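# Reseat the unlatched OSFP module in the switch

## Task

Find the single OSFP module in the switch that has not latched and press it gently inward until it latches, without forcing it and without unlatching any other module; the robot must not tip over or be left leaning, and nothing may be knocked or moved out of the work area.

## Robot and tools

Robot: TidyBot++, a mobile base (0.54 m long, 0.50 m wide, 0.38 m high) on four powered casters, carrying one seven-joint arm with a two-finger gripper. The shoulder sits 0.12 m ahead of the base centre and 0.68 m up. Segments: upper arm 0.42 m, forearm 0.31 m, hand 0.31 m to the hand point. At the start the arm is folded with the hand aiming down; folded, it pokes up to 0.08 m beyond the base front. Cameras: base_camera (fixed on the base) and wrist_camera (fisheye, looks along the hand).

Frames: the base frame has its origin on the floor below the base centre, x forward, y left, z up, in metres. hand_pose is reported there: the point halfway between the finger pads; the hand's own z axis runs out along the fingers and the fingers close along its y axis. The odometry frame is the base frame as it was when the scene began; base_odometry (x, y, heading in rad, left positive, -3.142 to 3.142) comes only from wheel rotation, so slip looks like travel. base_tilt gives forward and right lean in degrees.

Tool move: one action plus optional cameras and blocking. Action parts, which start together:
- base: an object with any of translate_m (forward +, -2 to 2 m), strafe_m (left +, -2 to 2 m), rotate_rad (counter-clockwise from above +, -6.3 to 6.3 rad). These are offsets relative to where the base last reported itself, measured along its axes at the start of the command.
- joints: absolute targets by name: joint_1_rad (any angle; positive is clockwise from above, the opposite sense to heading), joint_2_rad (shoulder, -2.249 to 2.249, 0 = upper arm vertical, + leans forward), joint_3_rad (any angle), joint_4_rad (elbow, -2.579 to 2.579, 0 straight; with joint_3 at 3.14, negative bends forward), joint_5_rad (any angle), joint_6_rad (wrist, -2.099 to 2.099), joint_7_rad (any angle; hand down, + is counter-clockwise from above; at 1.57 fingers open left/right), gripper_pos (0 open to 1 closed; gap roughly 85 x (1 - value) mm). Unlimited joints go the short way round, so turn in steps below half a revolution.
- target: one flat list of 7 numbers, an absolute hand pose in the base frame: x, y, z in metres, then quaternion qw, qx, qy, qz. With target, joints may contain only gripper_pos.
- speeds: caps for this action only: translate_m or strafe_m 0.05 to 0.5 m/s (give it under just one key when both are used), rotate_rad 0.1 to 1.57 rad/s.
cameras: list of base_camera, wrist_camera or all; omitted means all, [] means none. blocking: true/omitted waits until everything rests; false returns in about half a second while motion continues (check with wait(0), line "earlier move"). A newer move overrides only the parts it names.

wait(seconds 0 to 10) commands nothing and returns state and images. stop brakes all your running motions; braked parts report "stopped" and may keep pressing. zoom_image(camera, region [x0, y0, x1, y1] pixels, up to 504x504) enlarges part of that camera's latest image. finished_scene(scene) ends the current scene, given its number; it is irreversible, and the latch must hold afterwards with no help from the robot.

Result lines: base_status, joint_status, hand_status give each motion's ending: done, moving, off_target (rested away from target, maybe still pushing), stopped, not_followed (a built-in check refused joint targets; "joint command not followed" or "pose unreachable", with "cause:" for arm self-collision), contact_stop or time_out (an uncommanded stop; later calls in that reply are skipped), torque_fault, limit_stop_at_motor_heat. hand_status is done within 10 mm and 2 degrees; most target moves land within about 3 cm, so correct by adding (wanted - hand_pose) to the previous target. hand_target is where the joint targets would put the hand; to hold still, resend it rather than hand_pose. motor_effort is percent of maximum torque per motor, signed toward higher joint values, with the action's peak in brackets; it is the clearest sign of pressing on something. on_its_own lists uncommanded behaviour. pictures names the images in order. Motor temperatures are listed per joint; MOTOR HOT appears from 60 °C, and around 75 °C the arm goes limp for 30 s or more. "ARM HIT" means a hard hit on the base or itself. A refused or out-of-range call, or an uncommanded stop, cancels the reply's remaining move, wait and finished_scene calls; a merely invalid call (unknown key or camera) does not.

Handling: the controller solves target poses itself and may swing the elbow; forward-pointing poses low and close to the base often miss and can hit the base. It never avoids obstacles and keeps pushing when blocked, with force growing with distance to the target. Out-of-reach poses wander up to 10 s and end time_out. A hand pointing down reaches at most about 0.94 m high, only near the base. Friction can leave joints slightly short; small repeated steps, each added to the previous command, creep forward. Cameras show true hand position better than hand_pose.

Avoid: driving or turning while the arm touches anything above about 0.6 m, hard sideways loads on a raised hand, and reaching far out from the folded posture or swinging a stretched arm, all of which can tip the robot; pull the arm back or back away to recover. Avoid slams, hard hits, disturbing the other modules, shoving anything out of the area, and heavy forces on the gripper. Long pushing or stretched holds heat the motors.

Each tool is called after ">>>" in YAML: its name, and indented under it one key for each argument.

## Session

>>> move:
  joints: {"joint_1_rad":0.0,"joint_2_rad":-0.354,"joint_3_rad":3.14,"joint_4_rad":-2.53,"joint_5_rad":0.0,"joint_6_rad":0.6,"joint_7_rad":1.57,"gripper_pos":1}

>>> zoom_image:
  camera: "wrist_camera"
  region: [200, 230, 480, 380]

Scene clock: 2.07 s.
Motor temperatures (°C): [31 28 27 29 34 39 35]
move: done
base_odometry: x=+0.000 y=+0.000 heading=+0.000
base_tilt: forward=+0.1 right=-0.2
base_status: not commanded
joint_positions: joint_1_rad=+0.002 joint_2_rad=-0.369 joint_3_rad=+3.128 joint_4_rad=-2.529 joint_5_rad=-0.009 joint_6_rad=+0.536 joint_7_rad=+1.555 gripper_pos=+0.999
joint_status: all done
motor_effort: joint_1_rad=-1(2) joint_2_rad=-6(6) joint_3_rad=+1(2) joint_4_rad=+20(21) joint_5_rad=+0(1) joint_6_rad=+9(9) joint_7_rad=-1(2)
hand_pose: x=+0.5393 y=+0.0056 z=+0.8825 quat_wxyz=(-0.008, +0.726, -0.004, +0.688) (m; base frame)
hand_target: x=+0.5429 y=+0.0021 z=+0.8960 quat_wxyz=(-0.001, +0.709, +0.000, +0.705) (m; base frame)
hand_status: not commanded
pictures: base_camera, wrist_camera
camera_calibration:
wrist_camera: T_world_to_cam=[[0.0180465, -0.998658, -0.0485451, 0.0456058], [-0.0396306, 0.0478004, -0.99807, 0.961537], [0.999051, 0.0199355, -0.0387148, -0.370881], [0, 0, 0, 1]] pos_world=[0.407812, 0.00697651, 0.947537]

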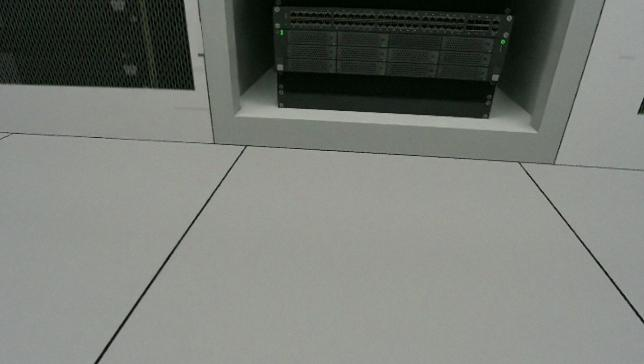

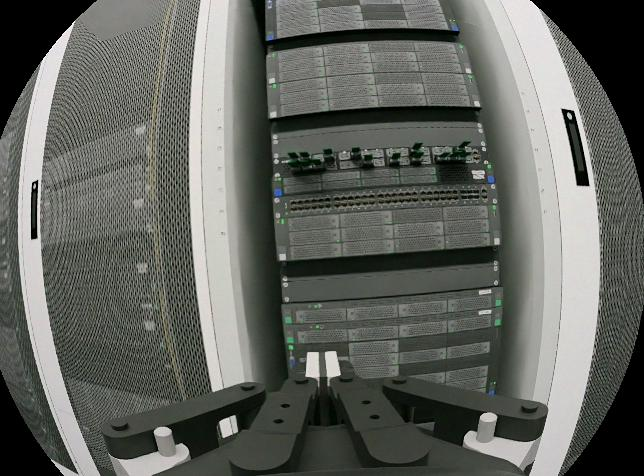

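Scaled by 1.800.

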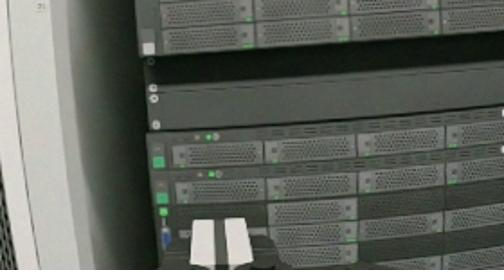

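>>> move:
  base: {"rotate_rad":-0.19}
  joints: {"joint_2_rad":0.0,"joint_4_rad":-1.013,"joint_6_rad":-0.94}
  cameras: []

>>> move:
  base: {"translate_m":0.22,"strafe_m":0.07}

>>> zoom_image:
  camera: "wrist_camera"
  region: [100, 200, 520, 400]

Scene clock: 5.93 s.
Motor temperatures (°C): [31 28 27 29 34 39 35]
move: done
base_odometry: x=+0.000 y=+0.000 heading=-0.190
base_tilt: forward=+0.2 right=-0.2
base_status: done
joint_positions: joint_1_rad=+0.002 joint_2_rad=-0.016 joint_3_rad=+3.136 joint_4_rad=-1.020 joint_5_rad=-0.009 joint_6_rad=-0.876 joint_7_rad=+1.555 gripper_pos=+0.999
joint_status: all done
motor_effort: joint_1_rad=-1(2) joint_2_rad=-18(19) joint_3_rad=+1(2) joint_4_rad=+20(24) joint_5_rad=+0(1) joint_6_rad=+8(10) joint_7_rad=-1(2)
hand_pose: x=+0.6740 y=+0.0057 z=+1.1763 quat_wxyz=(-0.010, +0.808, -0.005, +0.589) (m; base frame)
hand_target: x=+0.6745 y=+0.0022 z=+1.1529 quat_wxyz=(-0.001, +0.829, +0.000, +0.560) (m; base frame)
hand_status: not commanded
pictures: none
No camera images: "cameras" was empty.

Scene clock: 7.67 s.
Motor temperatures (°C): [31 28 27 29 34 39 35]
move: done
base_odometry: x=+0.229 y=+0.027 heading=-0.191
base_tilt: forward=+0.1 right=-0.2
base_status: done
joint_positions: joint_1_rad=+0.002 joint_2_rad=+0.007 joint_3_rad=+3.136 joint_4_rad=-1.018 joint_5_rad=-0.009 joint_6_rad=-0.880 joint_7_rad=+1.555 gripper_pos=+0.999
joint_status: not commanded
motor_effort: joint_1_rad=-1(2) joint_2_rad=-19(22) joint_3_rad=+1(1) joint_4_rad=+21(22) joint_5_rad=+0(1) joint_6_rad=+8(9) joint_7_rad=+0(2)
hand_pose: x=+0.6844 y=+0.0056 z=+1.1640 quat_wxyz=(-0.010, +0.815, -0.005, +0.580) (m; base frame)
hand_target: x=+0.6745 y=+0.0022 z=+1.1529 quat_wxyz=(-0.001, +0.829, +0.000, +0.560) (m; base frame)
hand_status: not commanded
pictures: base_camera, wrist_camera
camera_calibration:
wrist_camera: T_world_to_cam=[[0.00712061, -0.998443, -0.0553311, 0.0720336], [-0.313513, 0.0503137, -0.94825, 1.37765], [0.949557, 0.0240991, -0.312666, -0.152224], [0, 0, 0, 1]] pos_world=[0.575942, 0.00627539, 1.26274]

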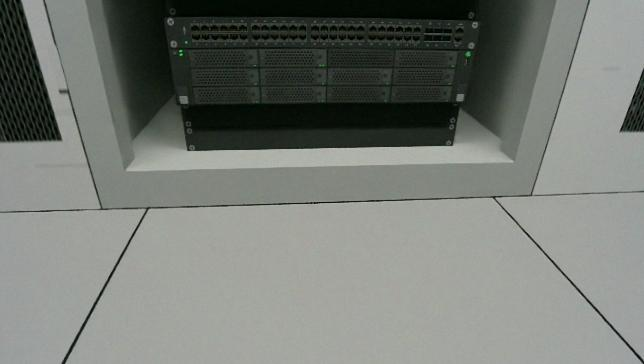

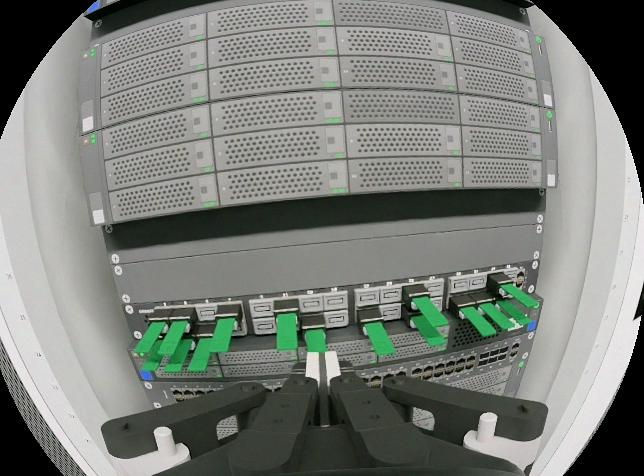

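Scaled by 1.200.

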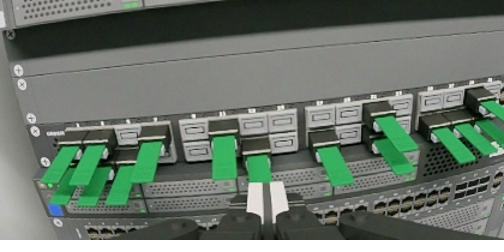

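>>> zoom_image:
  camera: "wrist_camera"
  region: [130, 290, 260, 380]

>>> zoom_image:
  camera: "wrist_camera"
  region: [250, 280, 390, 370]

>>> zoom_image:
  camera: "wrist_camera"
  region: [350, 260, 550, 370]

Scaled by 3.877.

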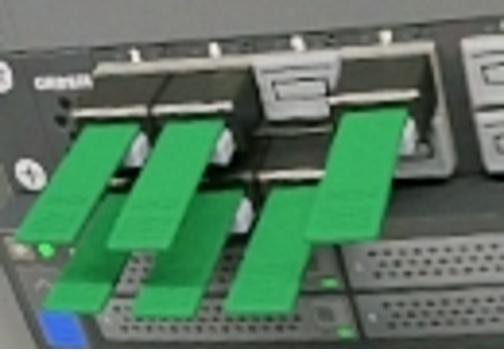

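Scaled by 3.600.

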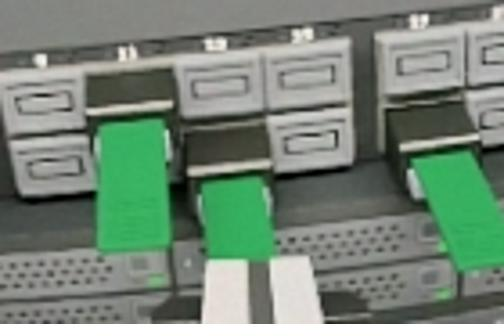

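Scaled by 2.520.

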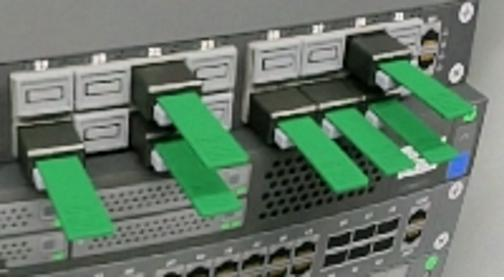

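>>> zoom_image:
  camera: "wrist_camera"
  region: [390, 270, 460, 340]

>>> zoom_image:
  camera: "wrist_camera"
  region: [440, 260, 540, 330]

>>> zoom_image:
  camera: "wrist_camera"
  region: [260, 280, 400, 350]

Scaled by 7.200.

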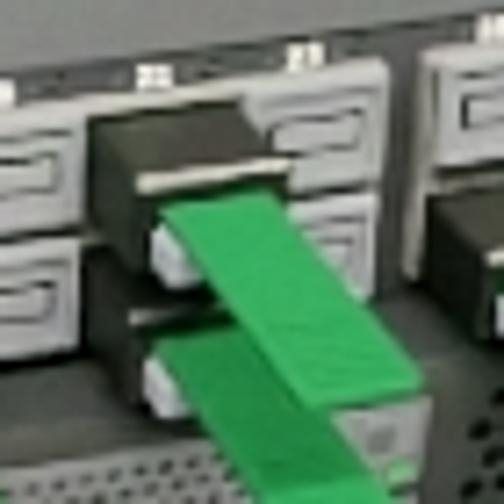

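Scaled by 5.040.

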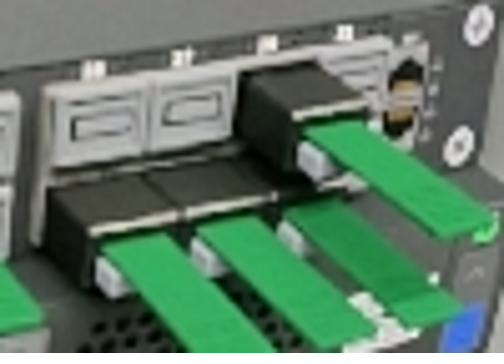

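Scaled by 3.600.

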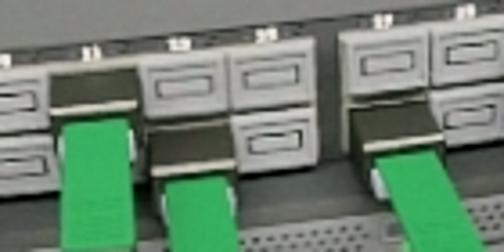

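>>> zoom_image:
  camera: "wrist_camera"
  region: [140, 290, 210, 360]

>>> zoom_image:
  camera: "wrist_camera"
  region: [190, 290, 260, 360]

>>> zoom_image:
  camera: "wrist_camera"
  region: [260, 285, 340, 365]

>>> zoom_image:
  camera: "wrist_camera"
  region: [470, 260, 540, 330]

Scaled by 7.200.

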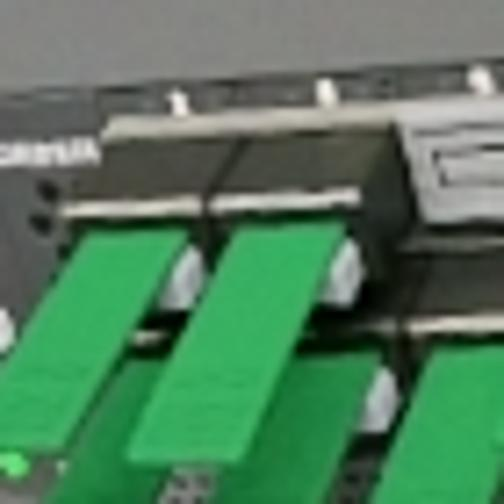

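Scaled by 7.200.

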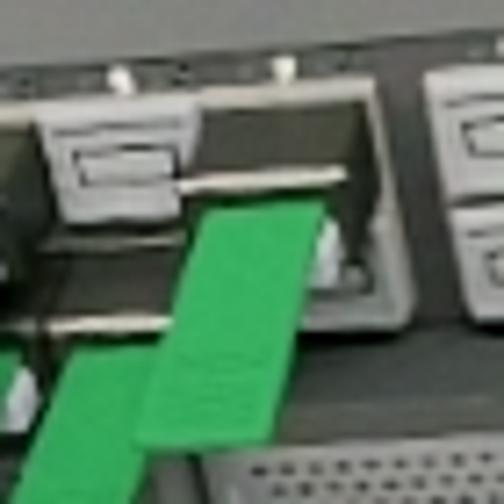

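Scaled by 6.300.

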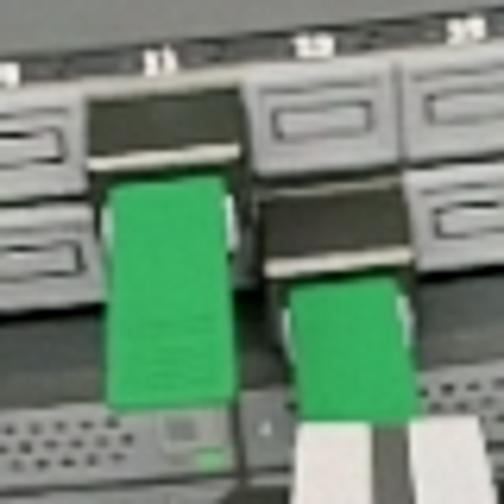

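Scaled by 7.200.

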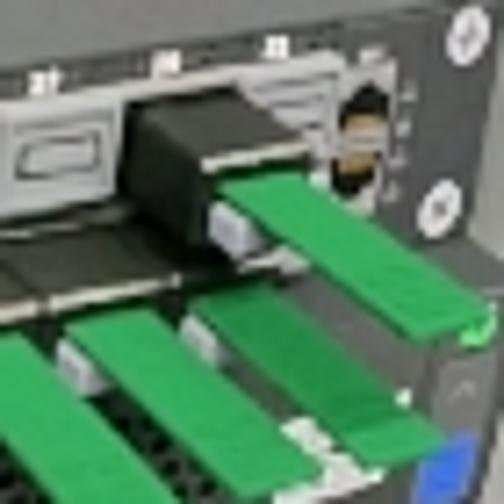

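>>> move:
  base: {"translate_m":0.06,"strafe_m":-0.04}
  cameras: ["wrist_camera"]

>>> zoom_image:
  camera: "wrist_camera"
  region: [90, 280, 330, 400]

>>> zoom_image:
  camera: "wrist_camera"
  region: [310, 280, 550, 400]

Scene clock: 11.90 s.
Motor temperatures (°C): [31 28 27 30 34 39 35]
move: done
base_odometry: x=+0.281 y=-0.023 heading=-0.191
base_tilt: forward=+0.2 right=-0.2
base_status: done
joint_positions: joint_1_rad=+0.002 joint_2_rad=+0.010 joint_3_rad=+3.140 joint_4_rad=-1.016 joint_5_rad=-0.009 joint_6_rad=-0.882 joint_7_rad=+1.555 gripper_pos=+0.999
joint_status: not commanded
motor_effort: joint_1_rad=+0(2) joint_2_rad=-19(24) joint_3_rad=+1(2) joint_4_rad=+21(23) joint_5_rad=-1(1) joint_6_rad=+8(9) joint_7_rad=-1(1)
hand_pose: x=+0.6858 y=+0.0034 z=+1.1626 quat_wxyz=(-0.009, +0.816, -0.007, +0.579) (m; base frame)
hand_target: x=+0.6745 y=+0.0022 z=+1.1529 quat_wxyz=(-0.001, +0.829, +0.000, +0.560) (m; base frame)
hand_status: not commanded
pictures: wrist_camera
camera_calibration:
wrist_camera: T_world_to_cam=[[0.0030796, -0.998464, -0.0553143, 0.0725234], [-0.316444, 0.051499, -0.947212, 1.37771], [0.948606, 0.0204209, -0.315799, -0.149572], [0, 0, 0, 1]] pos_world=[0.577628, 0.004516, 1.26176]

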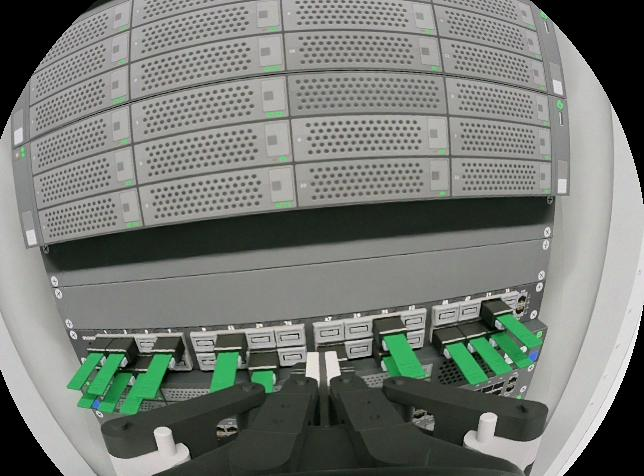

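Scaled by 2.100.

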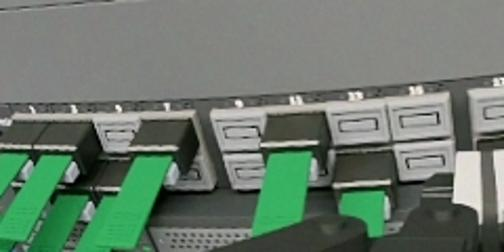

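Scaled by 2.100.

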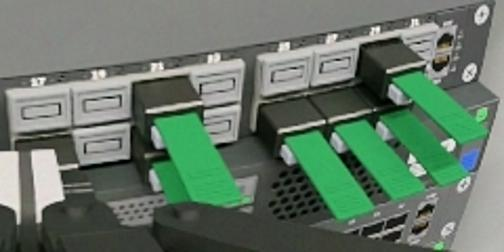

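>>> move:
  base: {"strafe_m":0.08}
  joints: {"joint_2_rad":0.13,"joint_4_rad":-0.36,"joint_6_rad":-1.88}
  cameras: ["wrist_camera"]

>>> zoom_image:
  camera: "wrist_camera"
  region: [90, 280, 330, 400]

>>> zoom_image:
  camera: "wrist_camera"
  region: [310, 280, 550, 400]

Scene clock: 14.63 s.
Motor temperatures (°C): [31 28 27 30 34 39 35]
move: done
base_odometry: x=+0.296 y=+0.055 heading=-0.191
base_tilt: forward=+0.2 right=-0.2
base_status: done
joint_positions: joint_1_rad=+0.001 joint_2_rad=+0.114 joint_3_rad=+3.137 joint_4_rad=-0.370 joint_5_rad=-0.009 joint_6_rad=-1.815 joint_7_rad=+1.555 gripper_pos=+0.999
joint_status: all done
motor_effort: joint_1_rad=-1(3) joint_2_rad=-16(21) joint_3_rad=+0(3) joint_4_rad=+13(22) joint_5_rad=-1(1) joint_6_rad=+7(9) joint_7_rad=-1(2)
hand_pose: x=+0.5455 y=+0.0054 z=+1.1708 quat_wxyz=(-0.008, +0.913, -0.003, +0.409) (m; base frame)
hand_target: x=+0.5385 y=+0.0019 z=+1.1533 quat_wxyz=(-0.001, +0.926, +0.000, +0.376) (m; base frame)
hand_status: not commanded
pictures: wrist_camera
camera_calibration:
wrist_camera: T_world_to_cam=[[-0.00783761, -0.998802, -0.0483017, 0.0731443], [-0.654745, 0.0416349, -0.754702, 1.3001], [0.755809, 0.0257102, -0.654287, 0.487478], [0, 0, 0, 1]] pos_world=[0.483369, 0.00639383, 1.30367]

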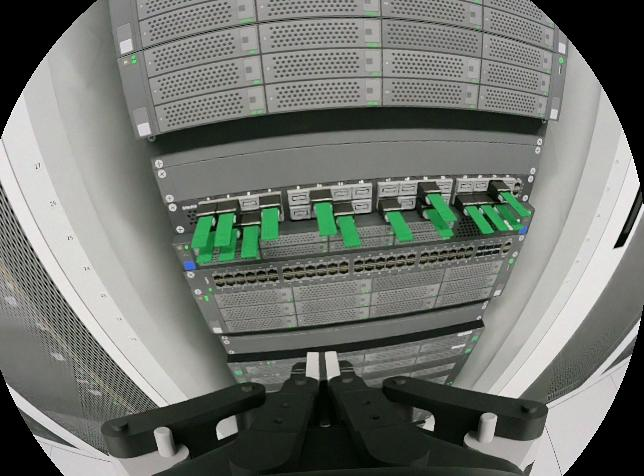

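Scaled by 2.100.

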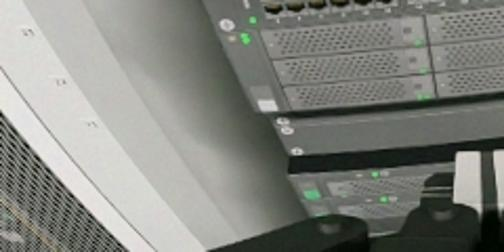

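Scaled by 2.100.

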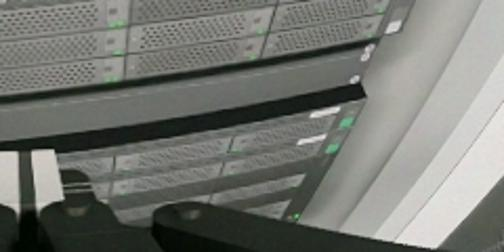

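>>> move:
  base: {"translate_m":0.08}
  cameras: ["wrist_camera"]

>>> zoom_image:
  camera: "wrist_camera"
  region: [150, 190, 350, 300]

>>> zoom_image:
  camera: "wrist_camera"
  region: [350, 180, 550, 290]

Scene clock: 16.10 s.
Motor temperatures (°C): [31 28 27 30 34 39 35]
move: done
base_odometry: x=+0.375 y=+0.040 heading=-0.191
base_tilt: forward=+0.2 right=-0.2
base_status: done
joint_positions: joint_1_rad=+0.001 joint_2_rad=+0.137 joint_3_rad=+3.137 joint_4_rad=-0.367 joint_5_rad=-0.009 joint_6_rad=-1.820 joint_7_rad=+1.555 gripper_pos=+0.999
joint_status: not commanded
motor_effort: joint_1_rad=-2(2) joint_2_rad=-16(21) joint_3_rad=+0(1) joint_4_rad=+12(15) joint_5_rad=+0(1) joint_6_rad=+7(7) joint_7_rad=-1(2)
hand_pose: x=+0.5553 y=+0.0054 z=+1.1612 quat_wxyz=(-0.008, +0.918, -0.003, +0.398) (m; base frame)
hand_target: x=+0.5385 y=+0.0019 z=+1.1533 quat_wxyz=(-0.001, +0.926, +0.000, +0.376) (m; base frame)
hand_status: not commanded
pictures: wrist_camera
camera_calibration:
wrist_camera: T_world_to_cam=[[-0.00897551, -0.998803, -0.0480863, 0.0731178], [-0.672682, 0.0416118, -0.738761, 1.29071], [0.739877, 0.0257161, -0.67225, 0.503483], [0, 0, 0, 1]] pos_world=[0.49638, 0.00637385, 1.29551]

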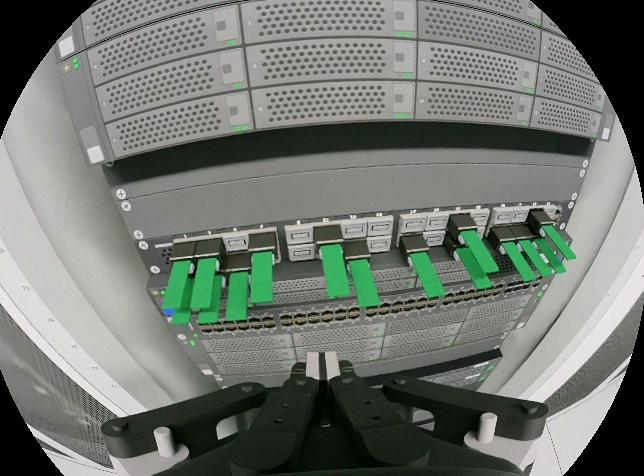

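Scaled by 2.520.

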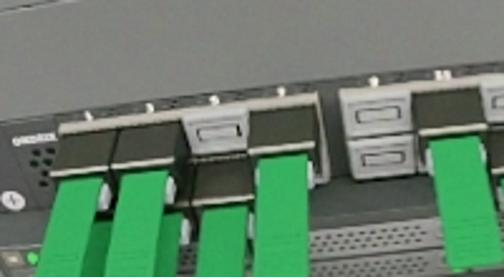

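Scaled by 2.520.

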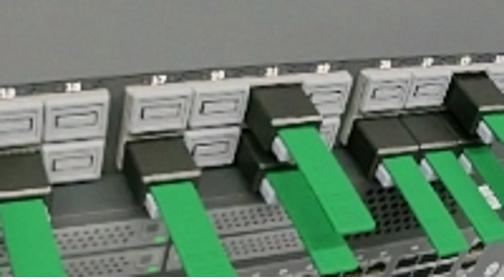

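>>> zoom_image:
  camera: "wrist_camera"
  region: [160, 220, 290, 290]

>>> zoom_image:
  camera: "wrist_camera"
  region: [300, 210, 430, 280]

>>> zoom_image:
  camera: "wrist_camera"
  region: [390, 200, 520, 270]

>>> zoom_image:
  camera: "wrist_camera"
  region: [460, 200, 590, 270]

Scaled by 3.877.

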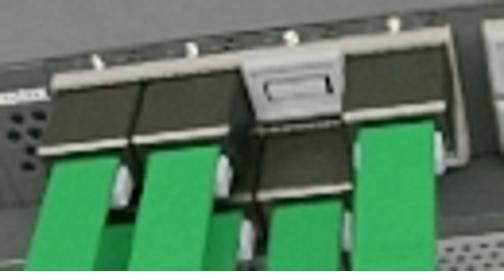

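Scaled by 3.877.

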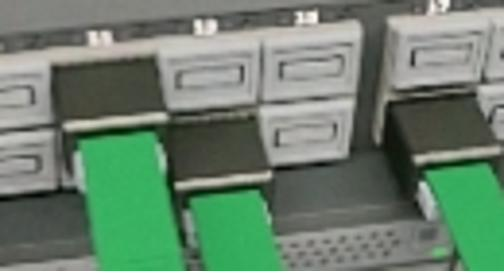

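Scaled by 3.877.

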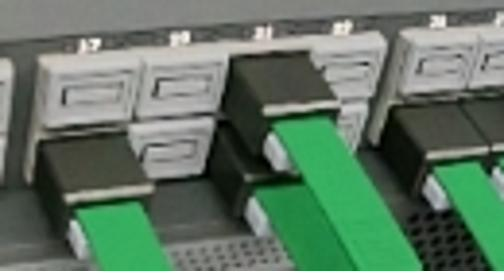

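Scaled by 3.877.

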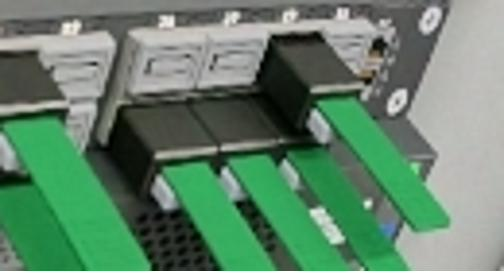

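>>> zoom_image:
  camera: "wrist_camera"
  region: [150, 250, 290, 330]

>>> zoom_image:
  camera: "wrist_camera"
  region: [300, 230, 440, 310]

>>> zoom_image:
  camera: "wrist_camera"
  region: [440, 215, 580, 295]

Scaled by 3.600.

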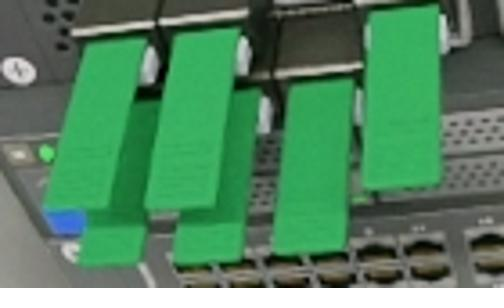

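Scaled by 3.600.

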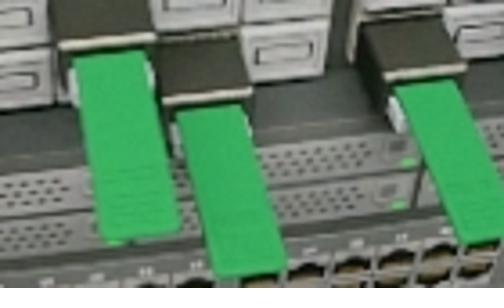

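Scaled by 3.600.

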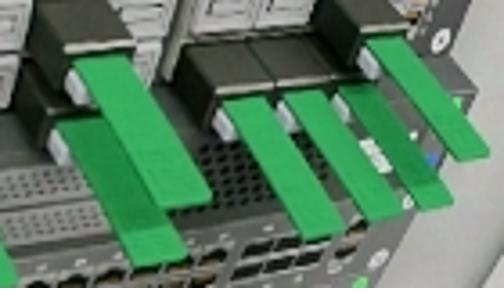

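>>> zoom_image:
  camera: "wrist_camera"
  region: [165, 235, 225, 275]

>>> zoom_image:
  camera: "wrist_camera"
  region: [435, 205, 495, 265]

>>> zoom_image:
  camera: "wrist_camera"
  region: [490, 200, 560, 260]

Scaled by 8.400.

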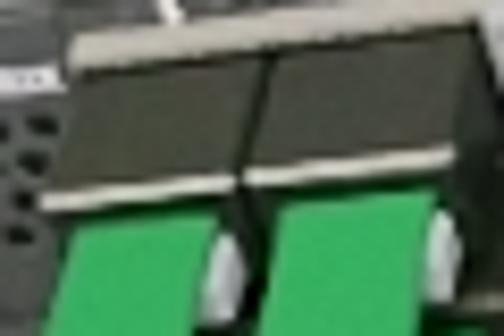

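Scaled by 8.400.

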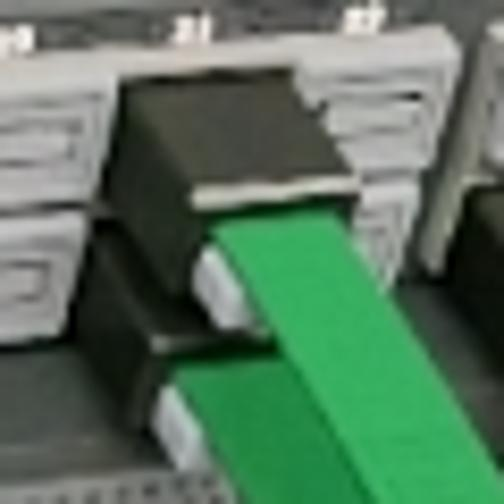

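Scaled by 7.200.

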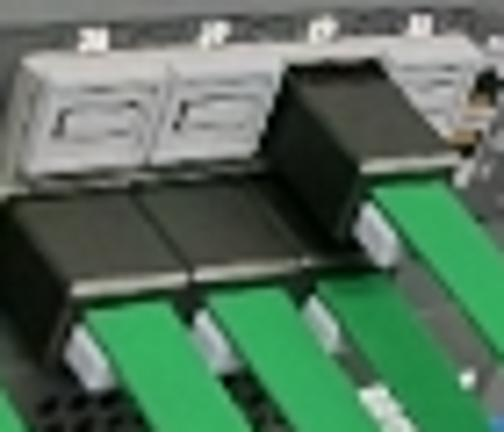

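>>> move:
  base: {"strafe_m":-0.2}
  cameras: ["wrist_camera"]

>>> zoom_image:
  camera: "wrist_camera"
  region: [290, 200, 380, 270]

>>> zoom_image:
  camera: "wrist_camera"
  region: [350, 200, 440, 270]

>>> zoom_image:
  camera: "wrist_camera"
  region: [200, 200, 300, 280]

Scene clock: 22.03 s.
Motor temperatures (°C): [31 28 27 30 34 39 35]
move: done
base_odometry: x=+0.337 y=-0.156 heading=-0.190
base_tilt: forward=+0.2 right=-0.2
base_status: done
joint_positions: joint_1_rad=+0.001 joint_2_rad=+0.137 joint_3_rad=+3.138 joint_4_rad=-0.367 joint_5_rad=-0.009 joint_6_rad=-1.820 joint_7_rad=+1.555 gripper_pos=+0.999
joint_status: not commanded
motor_effort: joint_1_rad=-1(3) joint_2_rad=-17(17) joint_3_rad=+0(1) joint_4_rad=+14(14) joint_5_rad=+0(1) joint_6_rad=+7(7) joint_7_rad=-1(1)
hand_pose: x=+0.5552 y=+0.0048 z=+1.1611 quat_wxyz=(-0.007, +0.918, -0.003, +0.398) (m; base frame)
hand_target: x=+0.5385 y=+0.0019 z=+1.1533 quat_wxyz=(-0.001, +0.926, +0.000, +0.376) (m; base frame)
hand_status: not commanded
pictures: wrist_camera
camera_calibration:
wrist_camera: T_world_to_cam=[[-0.0103811, -0.998797, -0.0479182, 0.0731695], [-0.672758, 0.0424295, -0.738645, 1.29059], [0.739789, 0.0245695, -0.67239, 0.503696], [0, 0, 0, 1]] pos_world=[0.496389, 0.00594672, 1.29548]

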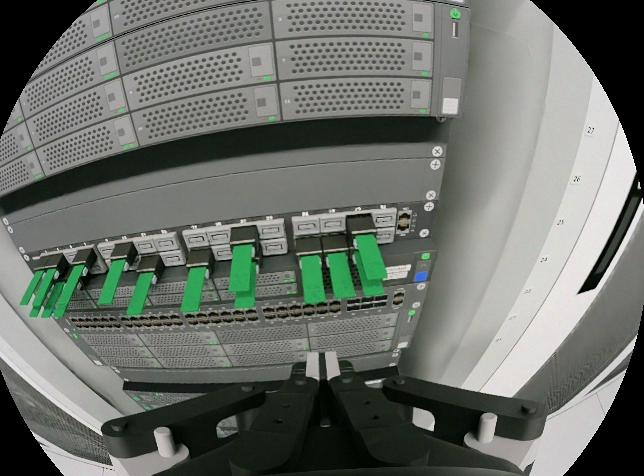

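Scaled by 5.600.

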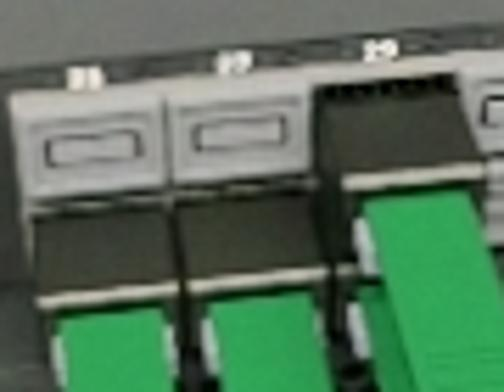

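Scaled by 5.600.

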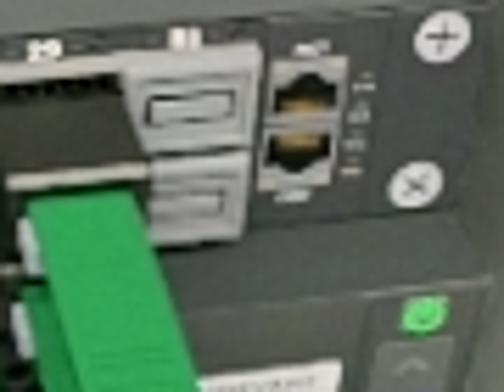

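Scaled by 5.040.

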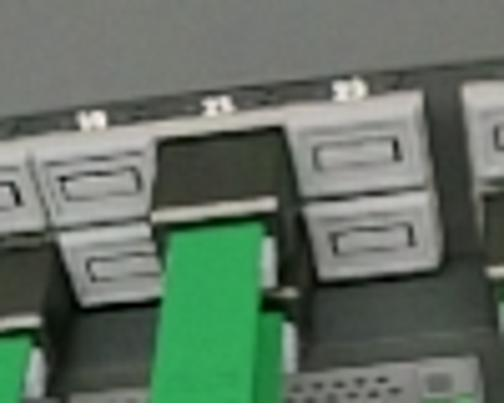

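>>> move:
  joints: {"joint_1_rad":-0.01,"joint_2_rad":-0.3,"joint_4_rad":-1.637,"joint_6_rad":-0.2,"joint_7_rad":3.12}
  base: {"rotate_rad":0.09}
  cameras: []

>>> move:
  base: {"strafe_m":-0.09}
  cameras: ["wrist_camera"]

>>> zoom_image:
  camera: "wrist_camera"
  region: [180, 250, 360, 390]

Scene clock: 26.13 s.
Motor temperatures (°C): [31 28 27 30 34 39 35]
move: done
base_odometry: x=+0.337 y=-0.156 heading=-0.100
base_tilt: forward=+0.2 right=-0.2
base_status: done
joint_positions: joint_1_rad=+0.001 joint_2_rad=-0.281 joint_3_rad=+3.138 joint_4_rad=-1.616 joint_5_rad=-0.009 joint_6_rad=-0.266 joint_7_rad=+3.082 gripper_pos=+0.999
joint_status: all done
motor_effort: joint_1_rad=-1(2) joint_2_rad=-11(18) joint_3_rad=+1(2) joint_4_rad=+23(24) joint_5_rad=+0(1) joint_6_rad=+8(9) joint_7_rad=-1(2)
hand_pose: x=+0.6190 y=+0.0041 z=+1.1502 quat_wxyz=(+0.474, +0.523, +0.491, +0.510) (m; base frame)
hand_target: x=+0.6115 y=+0.0072 z=+1.1671 quat_wxyz=(+0.500, +0.494, +0.489, +0.517) (m; base frame)
hand_status: not commanded
pictures: none
No camera images: "cameras" was empty.

Scene clock: 27.37 s.
Motor temperatures (°C): [31 28 27 30 34 39 35]
move: done
base_odometry: x=+0.328 y=-0.246 heading=-0.099
base_tilt: forward=+0.2 right=-0.2
base_status: done
joint_positions: joint_1_rad=+0.001 joint_2_rad=-0.281 joint_3_rad=+3.143 joint_4_rad=-1.616 joint_5_rad=-0.009 joint_6_rad=-0.263 joint_7_rad=+3.084 gripper_pos=+0.999
joint_status: not commanded
motor_effort: joint_1_rad=+0(2) joint_2_rad=-11(11) joint_3_rad=+1(4) joint_4_rad=+23(24) joint_5_rad=+0(1) joint_6_rad=+9(9) joint_7_rad=-1(2)
hand_pose: x=+0.6191 y=+0.0008 z=+1.1508 quat_wxyz=(+0.476, +0.523, +0.490, +0.509) (m; base frame)
hand_target: x=+0.6115 y=+0.0072 z=+1.1671 quat_wxyz=(+0.500, +0.494, +0.489, +0.517) (m; base frame)
hand_status: not commanded
pictures: wrist_camera
camera_calibration:
wrist_camera: T_world_to_cam=[[0.0421434, -0.0966202, 0.994429, -1.16347], [0.0121942, -0.995189, -0.0972108, 0.164754], [0.999037, 0.016223, -0.0407624, -0.437728], [0, 0, 0, 1]] pos_world=[0.48433, 0.058648, 1.15517]

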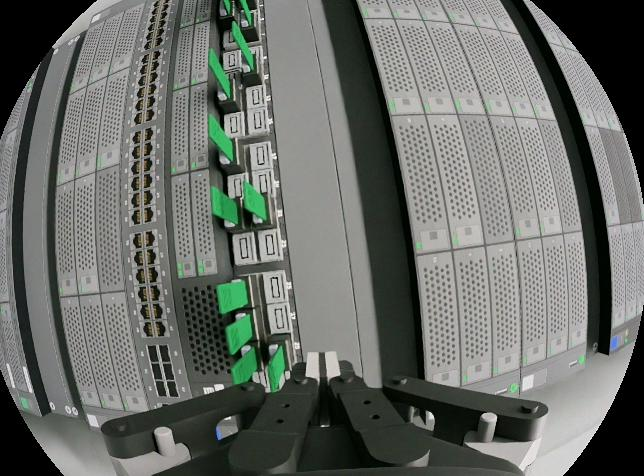

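Scaled by 2.800.

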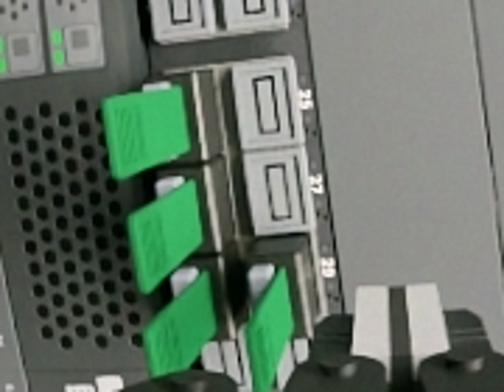

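>>> move:
  joints: {"joint_2_rad":-0.28,"joint_4_rad":-1.637,"joint_6_rad":-0.2,"joint_7_rad":3.21}
  cameras: ["wrist_camera"]

>>> zoom_image:
  camera: "wrist_camera"
  region: [230, 280, 350, 380]

Scene clock: 28.97 s.
Motor temperatures (°C): [31 28 27 30 34 39 35]
move: done
base_odometry: x=+0.328 y=-0.246 heading=-0.099
base_tilt: forward=+0.2 right=-0.2
base_status: not commanded
joint_positions: joint_1_rad=+0.001 joint_2_rad=-0.280 joint_3_rad=+3.143 joint_4_rad=-1.616 joint_5_rad=-0.009 joint_6_rad=-0.263 joint_7_rad=+3.185 gripper_pos=+0.999
joint_status: all done
motor_effort: joint_1_rad=-1(1) joint_2_rad=-11(12) joint_3_rad=+1(1) joint_4_rad=+23(24) joint_5_rad=-1(1) joint_6_rad=+9(9) joint_7_rad=-1(2)
hand_pose: x=+0.6198 y=+0.0008 z=+1.1501 quat_wxyz=(+0.501, +0.498, +0.516, +0.484) (m; base frame)
hand_target: x=+0.6211 y=+0.0073 z=+1.1572 quat_wxyz=(+0.518, +0.476, +0.516, +0.489) (m; base frame)
hand_status: not commanded
pictures: wrist_camera
camera_calibration:
wrist_camera: T_world_to_cam=[[0.0433449, 0.0048921, 0.999048, -1.16897], [0.0150112, -0.999878, 0.00424489, 0.0462459], [0.998947, 0.0148129, -0.0434131, -0.435394], [0, 0, 0, 1]] pos_world=[0.484911, 0.0584084, 1.14876]

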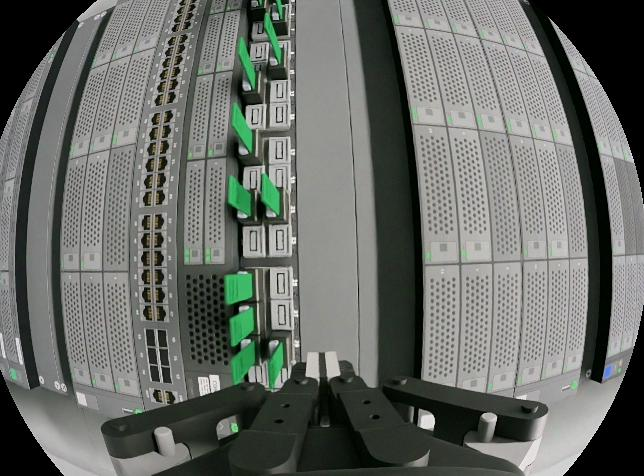

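Scaled by 4.200.

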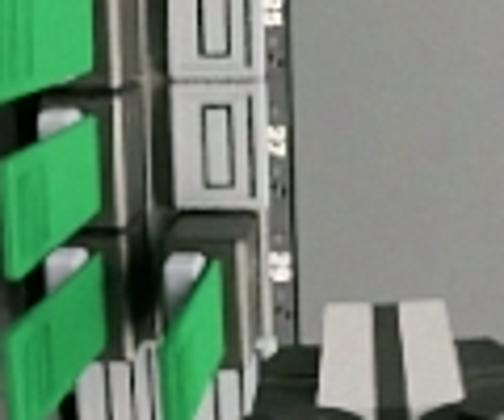

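>>> move:
  joints: {"joint_2_rad":-0.28,"joint_4_rad":-1.725,"joint_6_rad":-0.065,"joint_7_rad":3.21}
  base: {"strafe_m":-0.006,"translate_m":0.02}
  speeds: {"translate_m":0.05}
  cameras: ["wrist_camera"]

>>> zoom_image:
  camera: "wrist_camera"
  region: [270, 300, 340, 370]

Scene clock: 30.90 s.
Motor temperatures (°C): [31 28 27 30 34 39 35]
move: done
base_odometry: x=+0.347 y=-0.254 heading=-0.099
base_tilt: forward=+0.2 right=-0.2
base_status: done
joint_positions: joint_1_rad=+0.001 joint_2_rad=-0.279 joint_3_rad=+3.143 joint_4_rad=-1.708 joint_5_rad=-0.009 joint_6_rad=-0.128 joint_7_rad=+3.186 gripper_pos=+0.999
joint_status: all done
motor_effort: joint_1_rad=-1(2) joint_2_rad=-11(14) joint_3_rad=+1(2) joint_4_rad=+22(25) joint_5_rad=+0(1) joint_6_rad=+9(9) joint_7_rad=-1(2)
hand_pose: x=+0.6257 y=+0.0005 z=+1.1352 quat_wxyz=(+0.512, +0.488, +0.505, +0.494) (m; base frame)
hand_target: x=+0.6252 y=+0.0074 z=+1.1445 quat_wxyz=(+0.530, +0.465, +0.504, +0.500) (m; base frame)
hand_status: not commanded
pictures: wrist_camera
camera_calibration:
wrist_camera: T_world_to_cam=[[0.000373829, 0.00519309, 0.999986, -1.12849], [0.0137366, -0.999892, 0.00518747, 0.0456509], [0.999906, 0.0137345, -0.000445124, -0.49128], [0, 0, 0, 1]] pos_world=[0.491029, 0.0582538, 1.12802]

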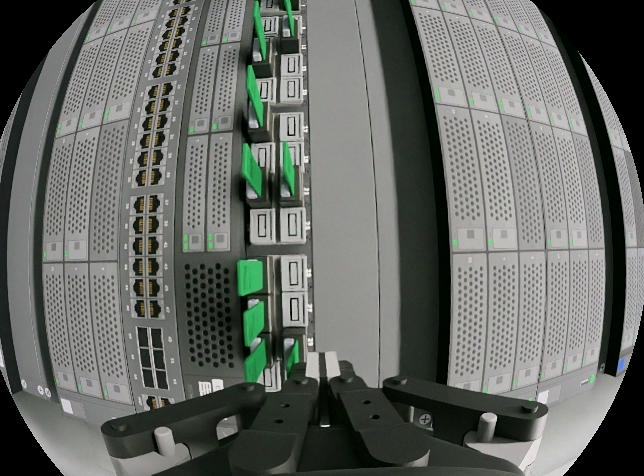

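Scaled by 7.200.

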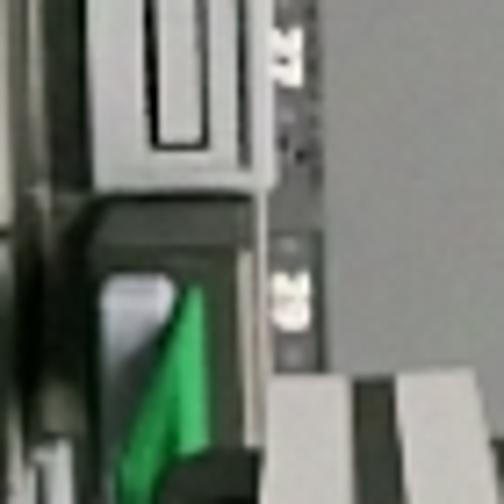

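>>> move:
  joints: {"joint_4_rad": -1.733}
  cameras: ["wrist_camera"]

>>> zoom_image:
  camera: "wrist_camera"
  region: [270, 300, 340, 370]

Scene clock: 35.20 s.
Motor temperatures (°C): [31 28 27 30 34 39 35]
move: done
base_odometry: x=+0.347 y=-0.254 heading=-0.099
base_tilt: forward=+0.2 right=-0.2
base_status: not commanded
joint_positions: joint_1_rad=+0.001 joint_2_rad=-0.279 joint_3_rad=+3.143 joint_4_rad=-1.713 joint_5_rad=-0.009 joint_6_rad=-0.125 joint_7_rad=+3.186 gripper_pos=+0.999
joint_status: all done
motor_effort: joint_1_rad=+0(1) joint_2_rad=-10(11) joint_3_rad=+0(1) joint_4_rad=+23(24) joint_5_rad=+0(1) joint_6_rad=+8(8) joint_7_rad=-2(2)
hand_pose: x=+0.6259 y=+0.0005 z=+1.1331 quat_wxyz=(+0.512, +0.488, +0.505, +0.494) (m; base frame)
hand_target: x=+0.6257 y=+0.0074 z=+1.1395 quat_wxyz=(+0.528, +0.467, +0.506, +0.498) (m; base frame)
hand_status: not commanded
pictures: wrist_camera
camera_calibration:
wrist_camera: T_world_to_cam=[[0.00211594, 0.00518573, 0.999984, -1.12751], [0.0137186, -0.999893, 0.00515623, 0.045697], [0.999904, 0.0137075, -0.00218685, -0.489528], [0, 0, 0, 1]] pos_world=[0.49124, 0.0582492, 1.12618]

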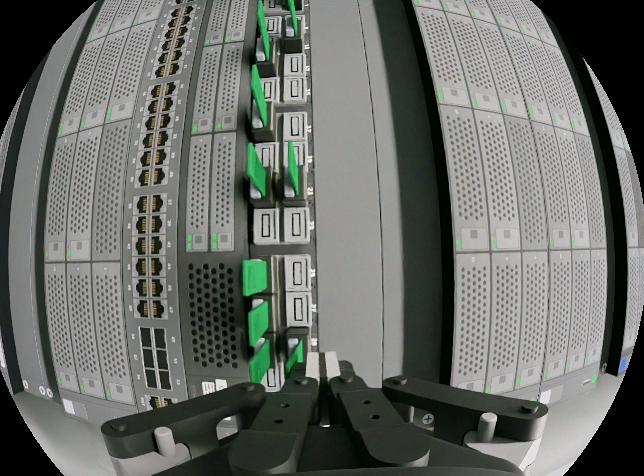

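Scaled by 7.200.

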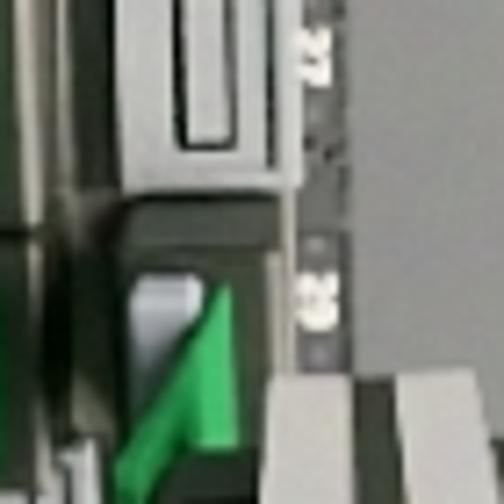

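>>> move:
  joints: {"joint_4_rad": -1.741}
  cameras: ["wrist_camera"]

>>> zoom_image:
  camera: "wrist_camera"
  region: [270, 300, 340, 370]

>>> zoom_image:
  camera: "wrist_camera"
  region: [230, 240, 350, 400]

Scene clock: 36.07 s.
Motor temperatures (°C): [31 28 27 30 34 39 35]
move: done
base_odometry: x=+0.347 y=-0.254 heading=-0.099
base_tilt: forward=+0.2 right=-0.2
base_status: not commanded
joint_positions: joint_1_rad=+0.001 joint_2_rad=-0.279 joint_3_rad=+3.143 joint_4_rad=-1.718 joint_5_rad=-0.009 joint_6_rad=-0.122 joint_7_rad=+3.186 gripper_pos=+0.999
joint_status: all done
motor_effort: joint_1_rad=-1(1) joint_2_rad=-10(11) joint_3_rad=+0(1) joint_4_rad=+22(23) joint_5_rad=+0(1) joint_6_rad=+8(8) joint_7_rad=-1(1)
hand_pose: x=+0.6261 y=+0.0005 z=+1.1306 quat_wxyz=(+0.511, +0.489, +0.506, +0.493) (m; base frame)
hand_target: x=+0.6261 y=+0.0074 z=+1.1346 quat_wxyz=(+0.526, +0.469, +0.508, +0.496) (m; base frame)
hand_status: not commanded
pictures: wrist_camera
camera_calibration:
wrist_camera: T_world_to_cam=[[0.00493911, 0.00517712, 0.999974, -1.12673], [0.0137123, -0.999893, 0.00510897, 0.0457579], [0.999894, 0.0136868, -0.00500958, -0.48657], [0, 0, 0, 1]] pos_world=[0.491455, 0.0582458, 1.12403]

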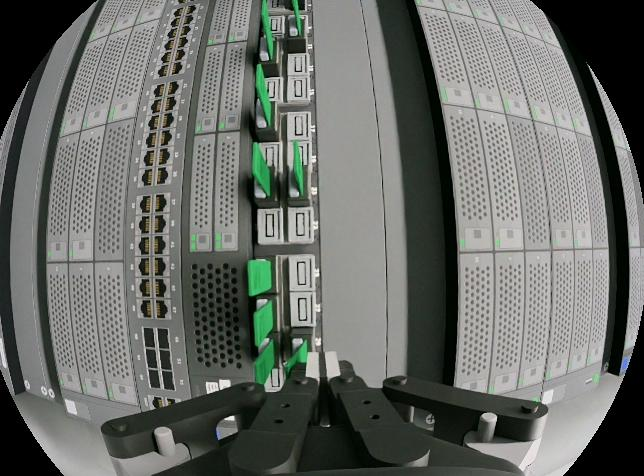

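Scaled by 7.200.

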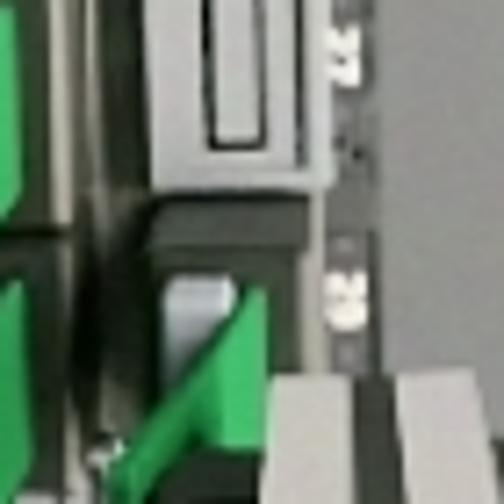

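Scaled by 3.150.

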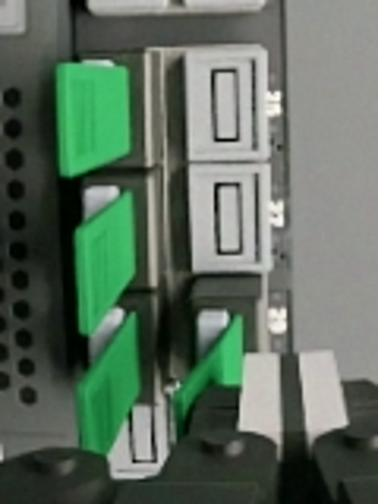

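>>> move:
  base: {"translate_m": 0.02}
  speeds: {"translate_m": 0.05}
  cameras: ["wrist_camera"]

>>> zoom_image:
  camera: "wrist_camera"
  region: [270, 300, 340, 370]

Scene clock: 37.27 s.
Motor temperatures (°C): [31 28 27 30 34 39 35]
move: done
base_odometry: x=+0.367 y=-0.256 heading=-0.100
base_tilt: forward=+0.2 right=-0.2
base_status: done
joint_positions: joint_1_rad=+0.001 joint_2_rad=-0.281 joint_3_rad=+3.143 joint_4_rad=-1.718 joint_5_rad=-0.009 joint_6_rad=-0.115 joint_7_rad=+3.186 gripper_pos=+0.999
joint_status: not commanded
motor_effort: joint_1_rad=+0(1) joint_2_rad=-10(12) joint_3_rad=+1(2) joint_4_rad=+21(23) joint_5_rad=+0(1) joint_6_rad=+7(8) joint_7_rad=-1(2)
hand_pose: x=+0.6251 y=+0.0005 z=+1.1338 quat_wxyz=(+0.514, +0.487, +0.504, +0.495) (m; base frame)
hand_target: x=+0.6261 y=+0.0074 z=+1.1346 quat_wxyz=(+0.526, +0.469, +0.508, +0.496) (m; base frame)
hand_status: not commanded
pictures: wrist_camera
camera_calibration:
wrist_camera: T_world_to_cam=[[-0.00402442, 0.00518397, 0.999978, -1.12433], [0.0136037, -0.999894, 0.00523828, 0.0456579], [0.999899, 0.0136245, 0.00395347, -0.495711], [0, 0, 0, 1]] pos_world=[0.490515, 0.0582354, 1.12603]

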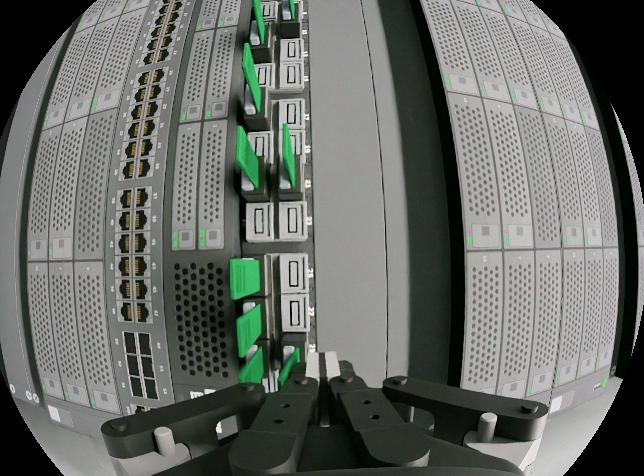

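Scaled by 7.200.

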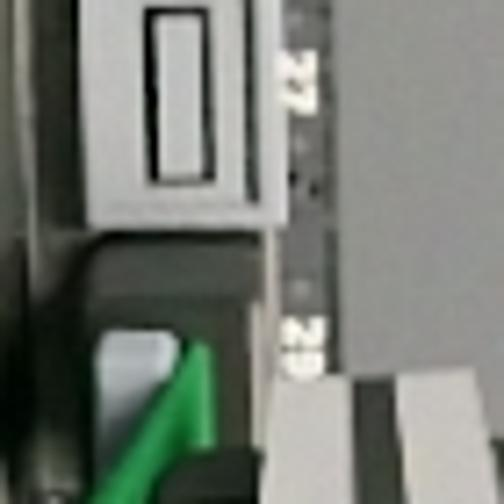

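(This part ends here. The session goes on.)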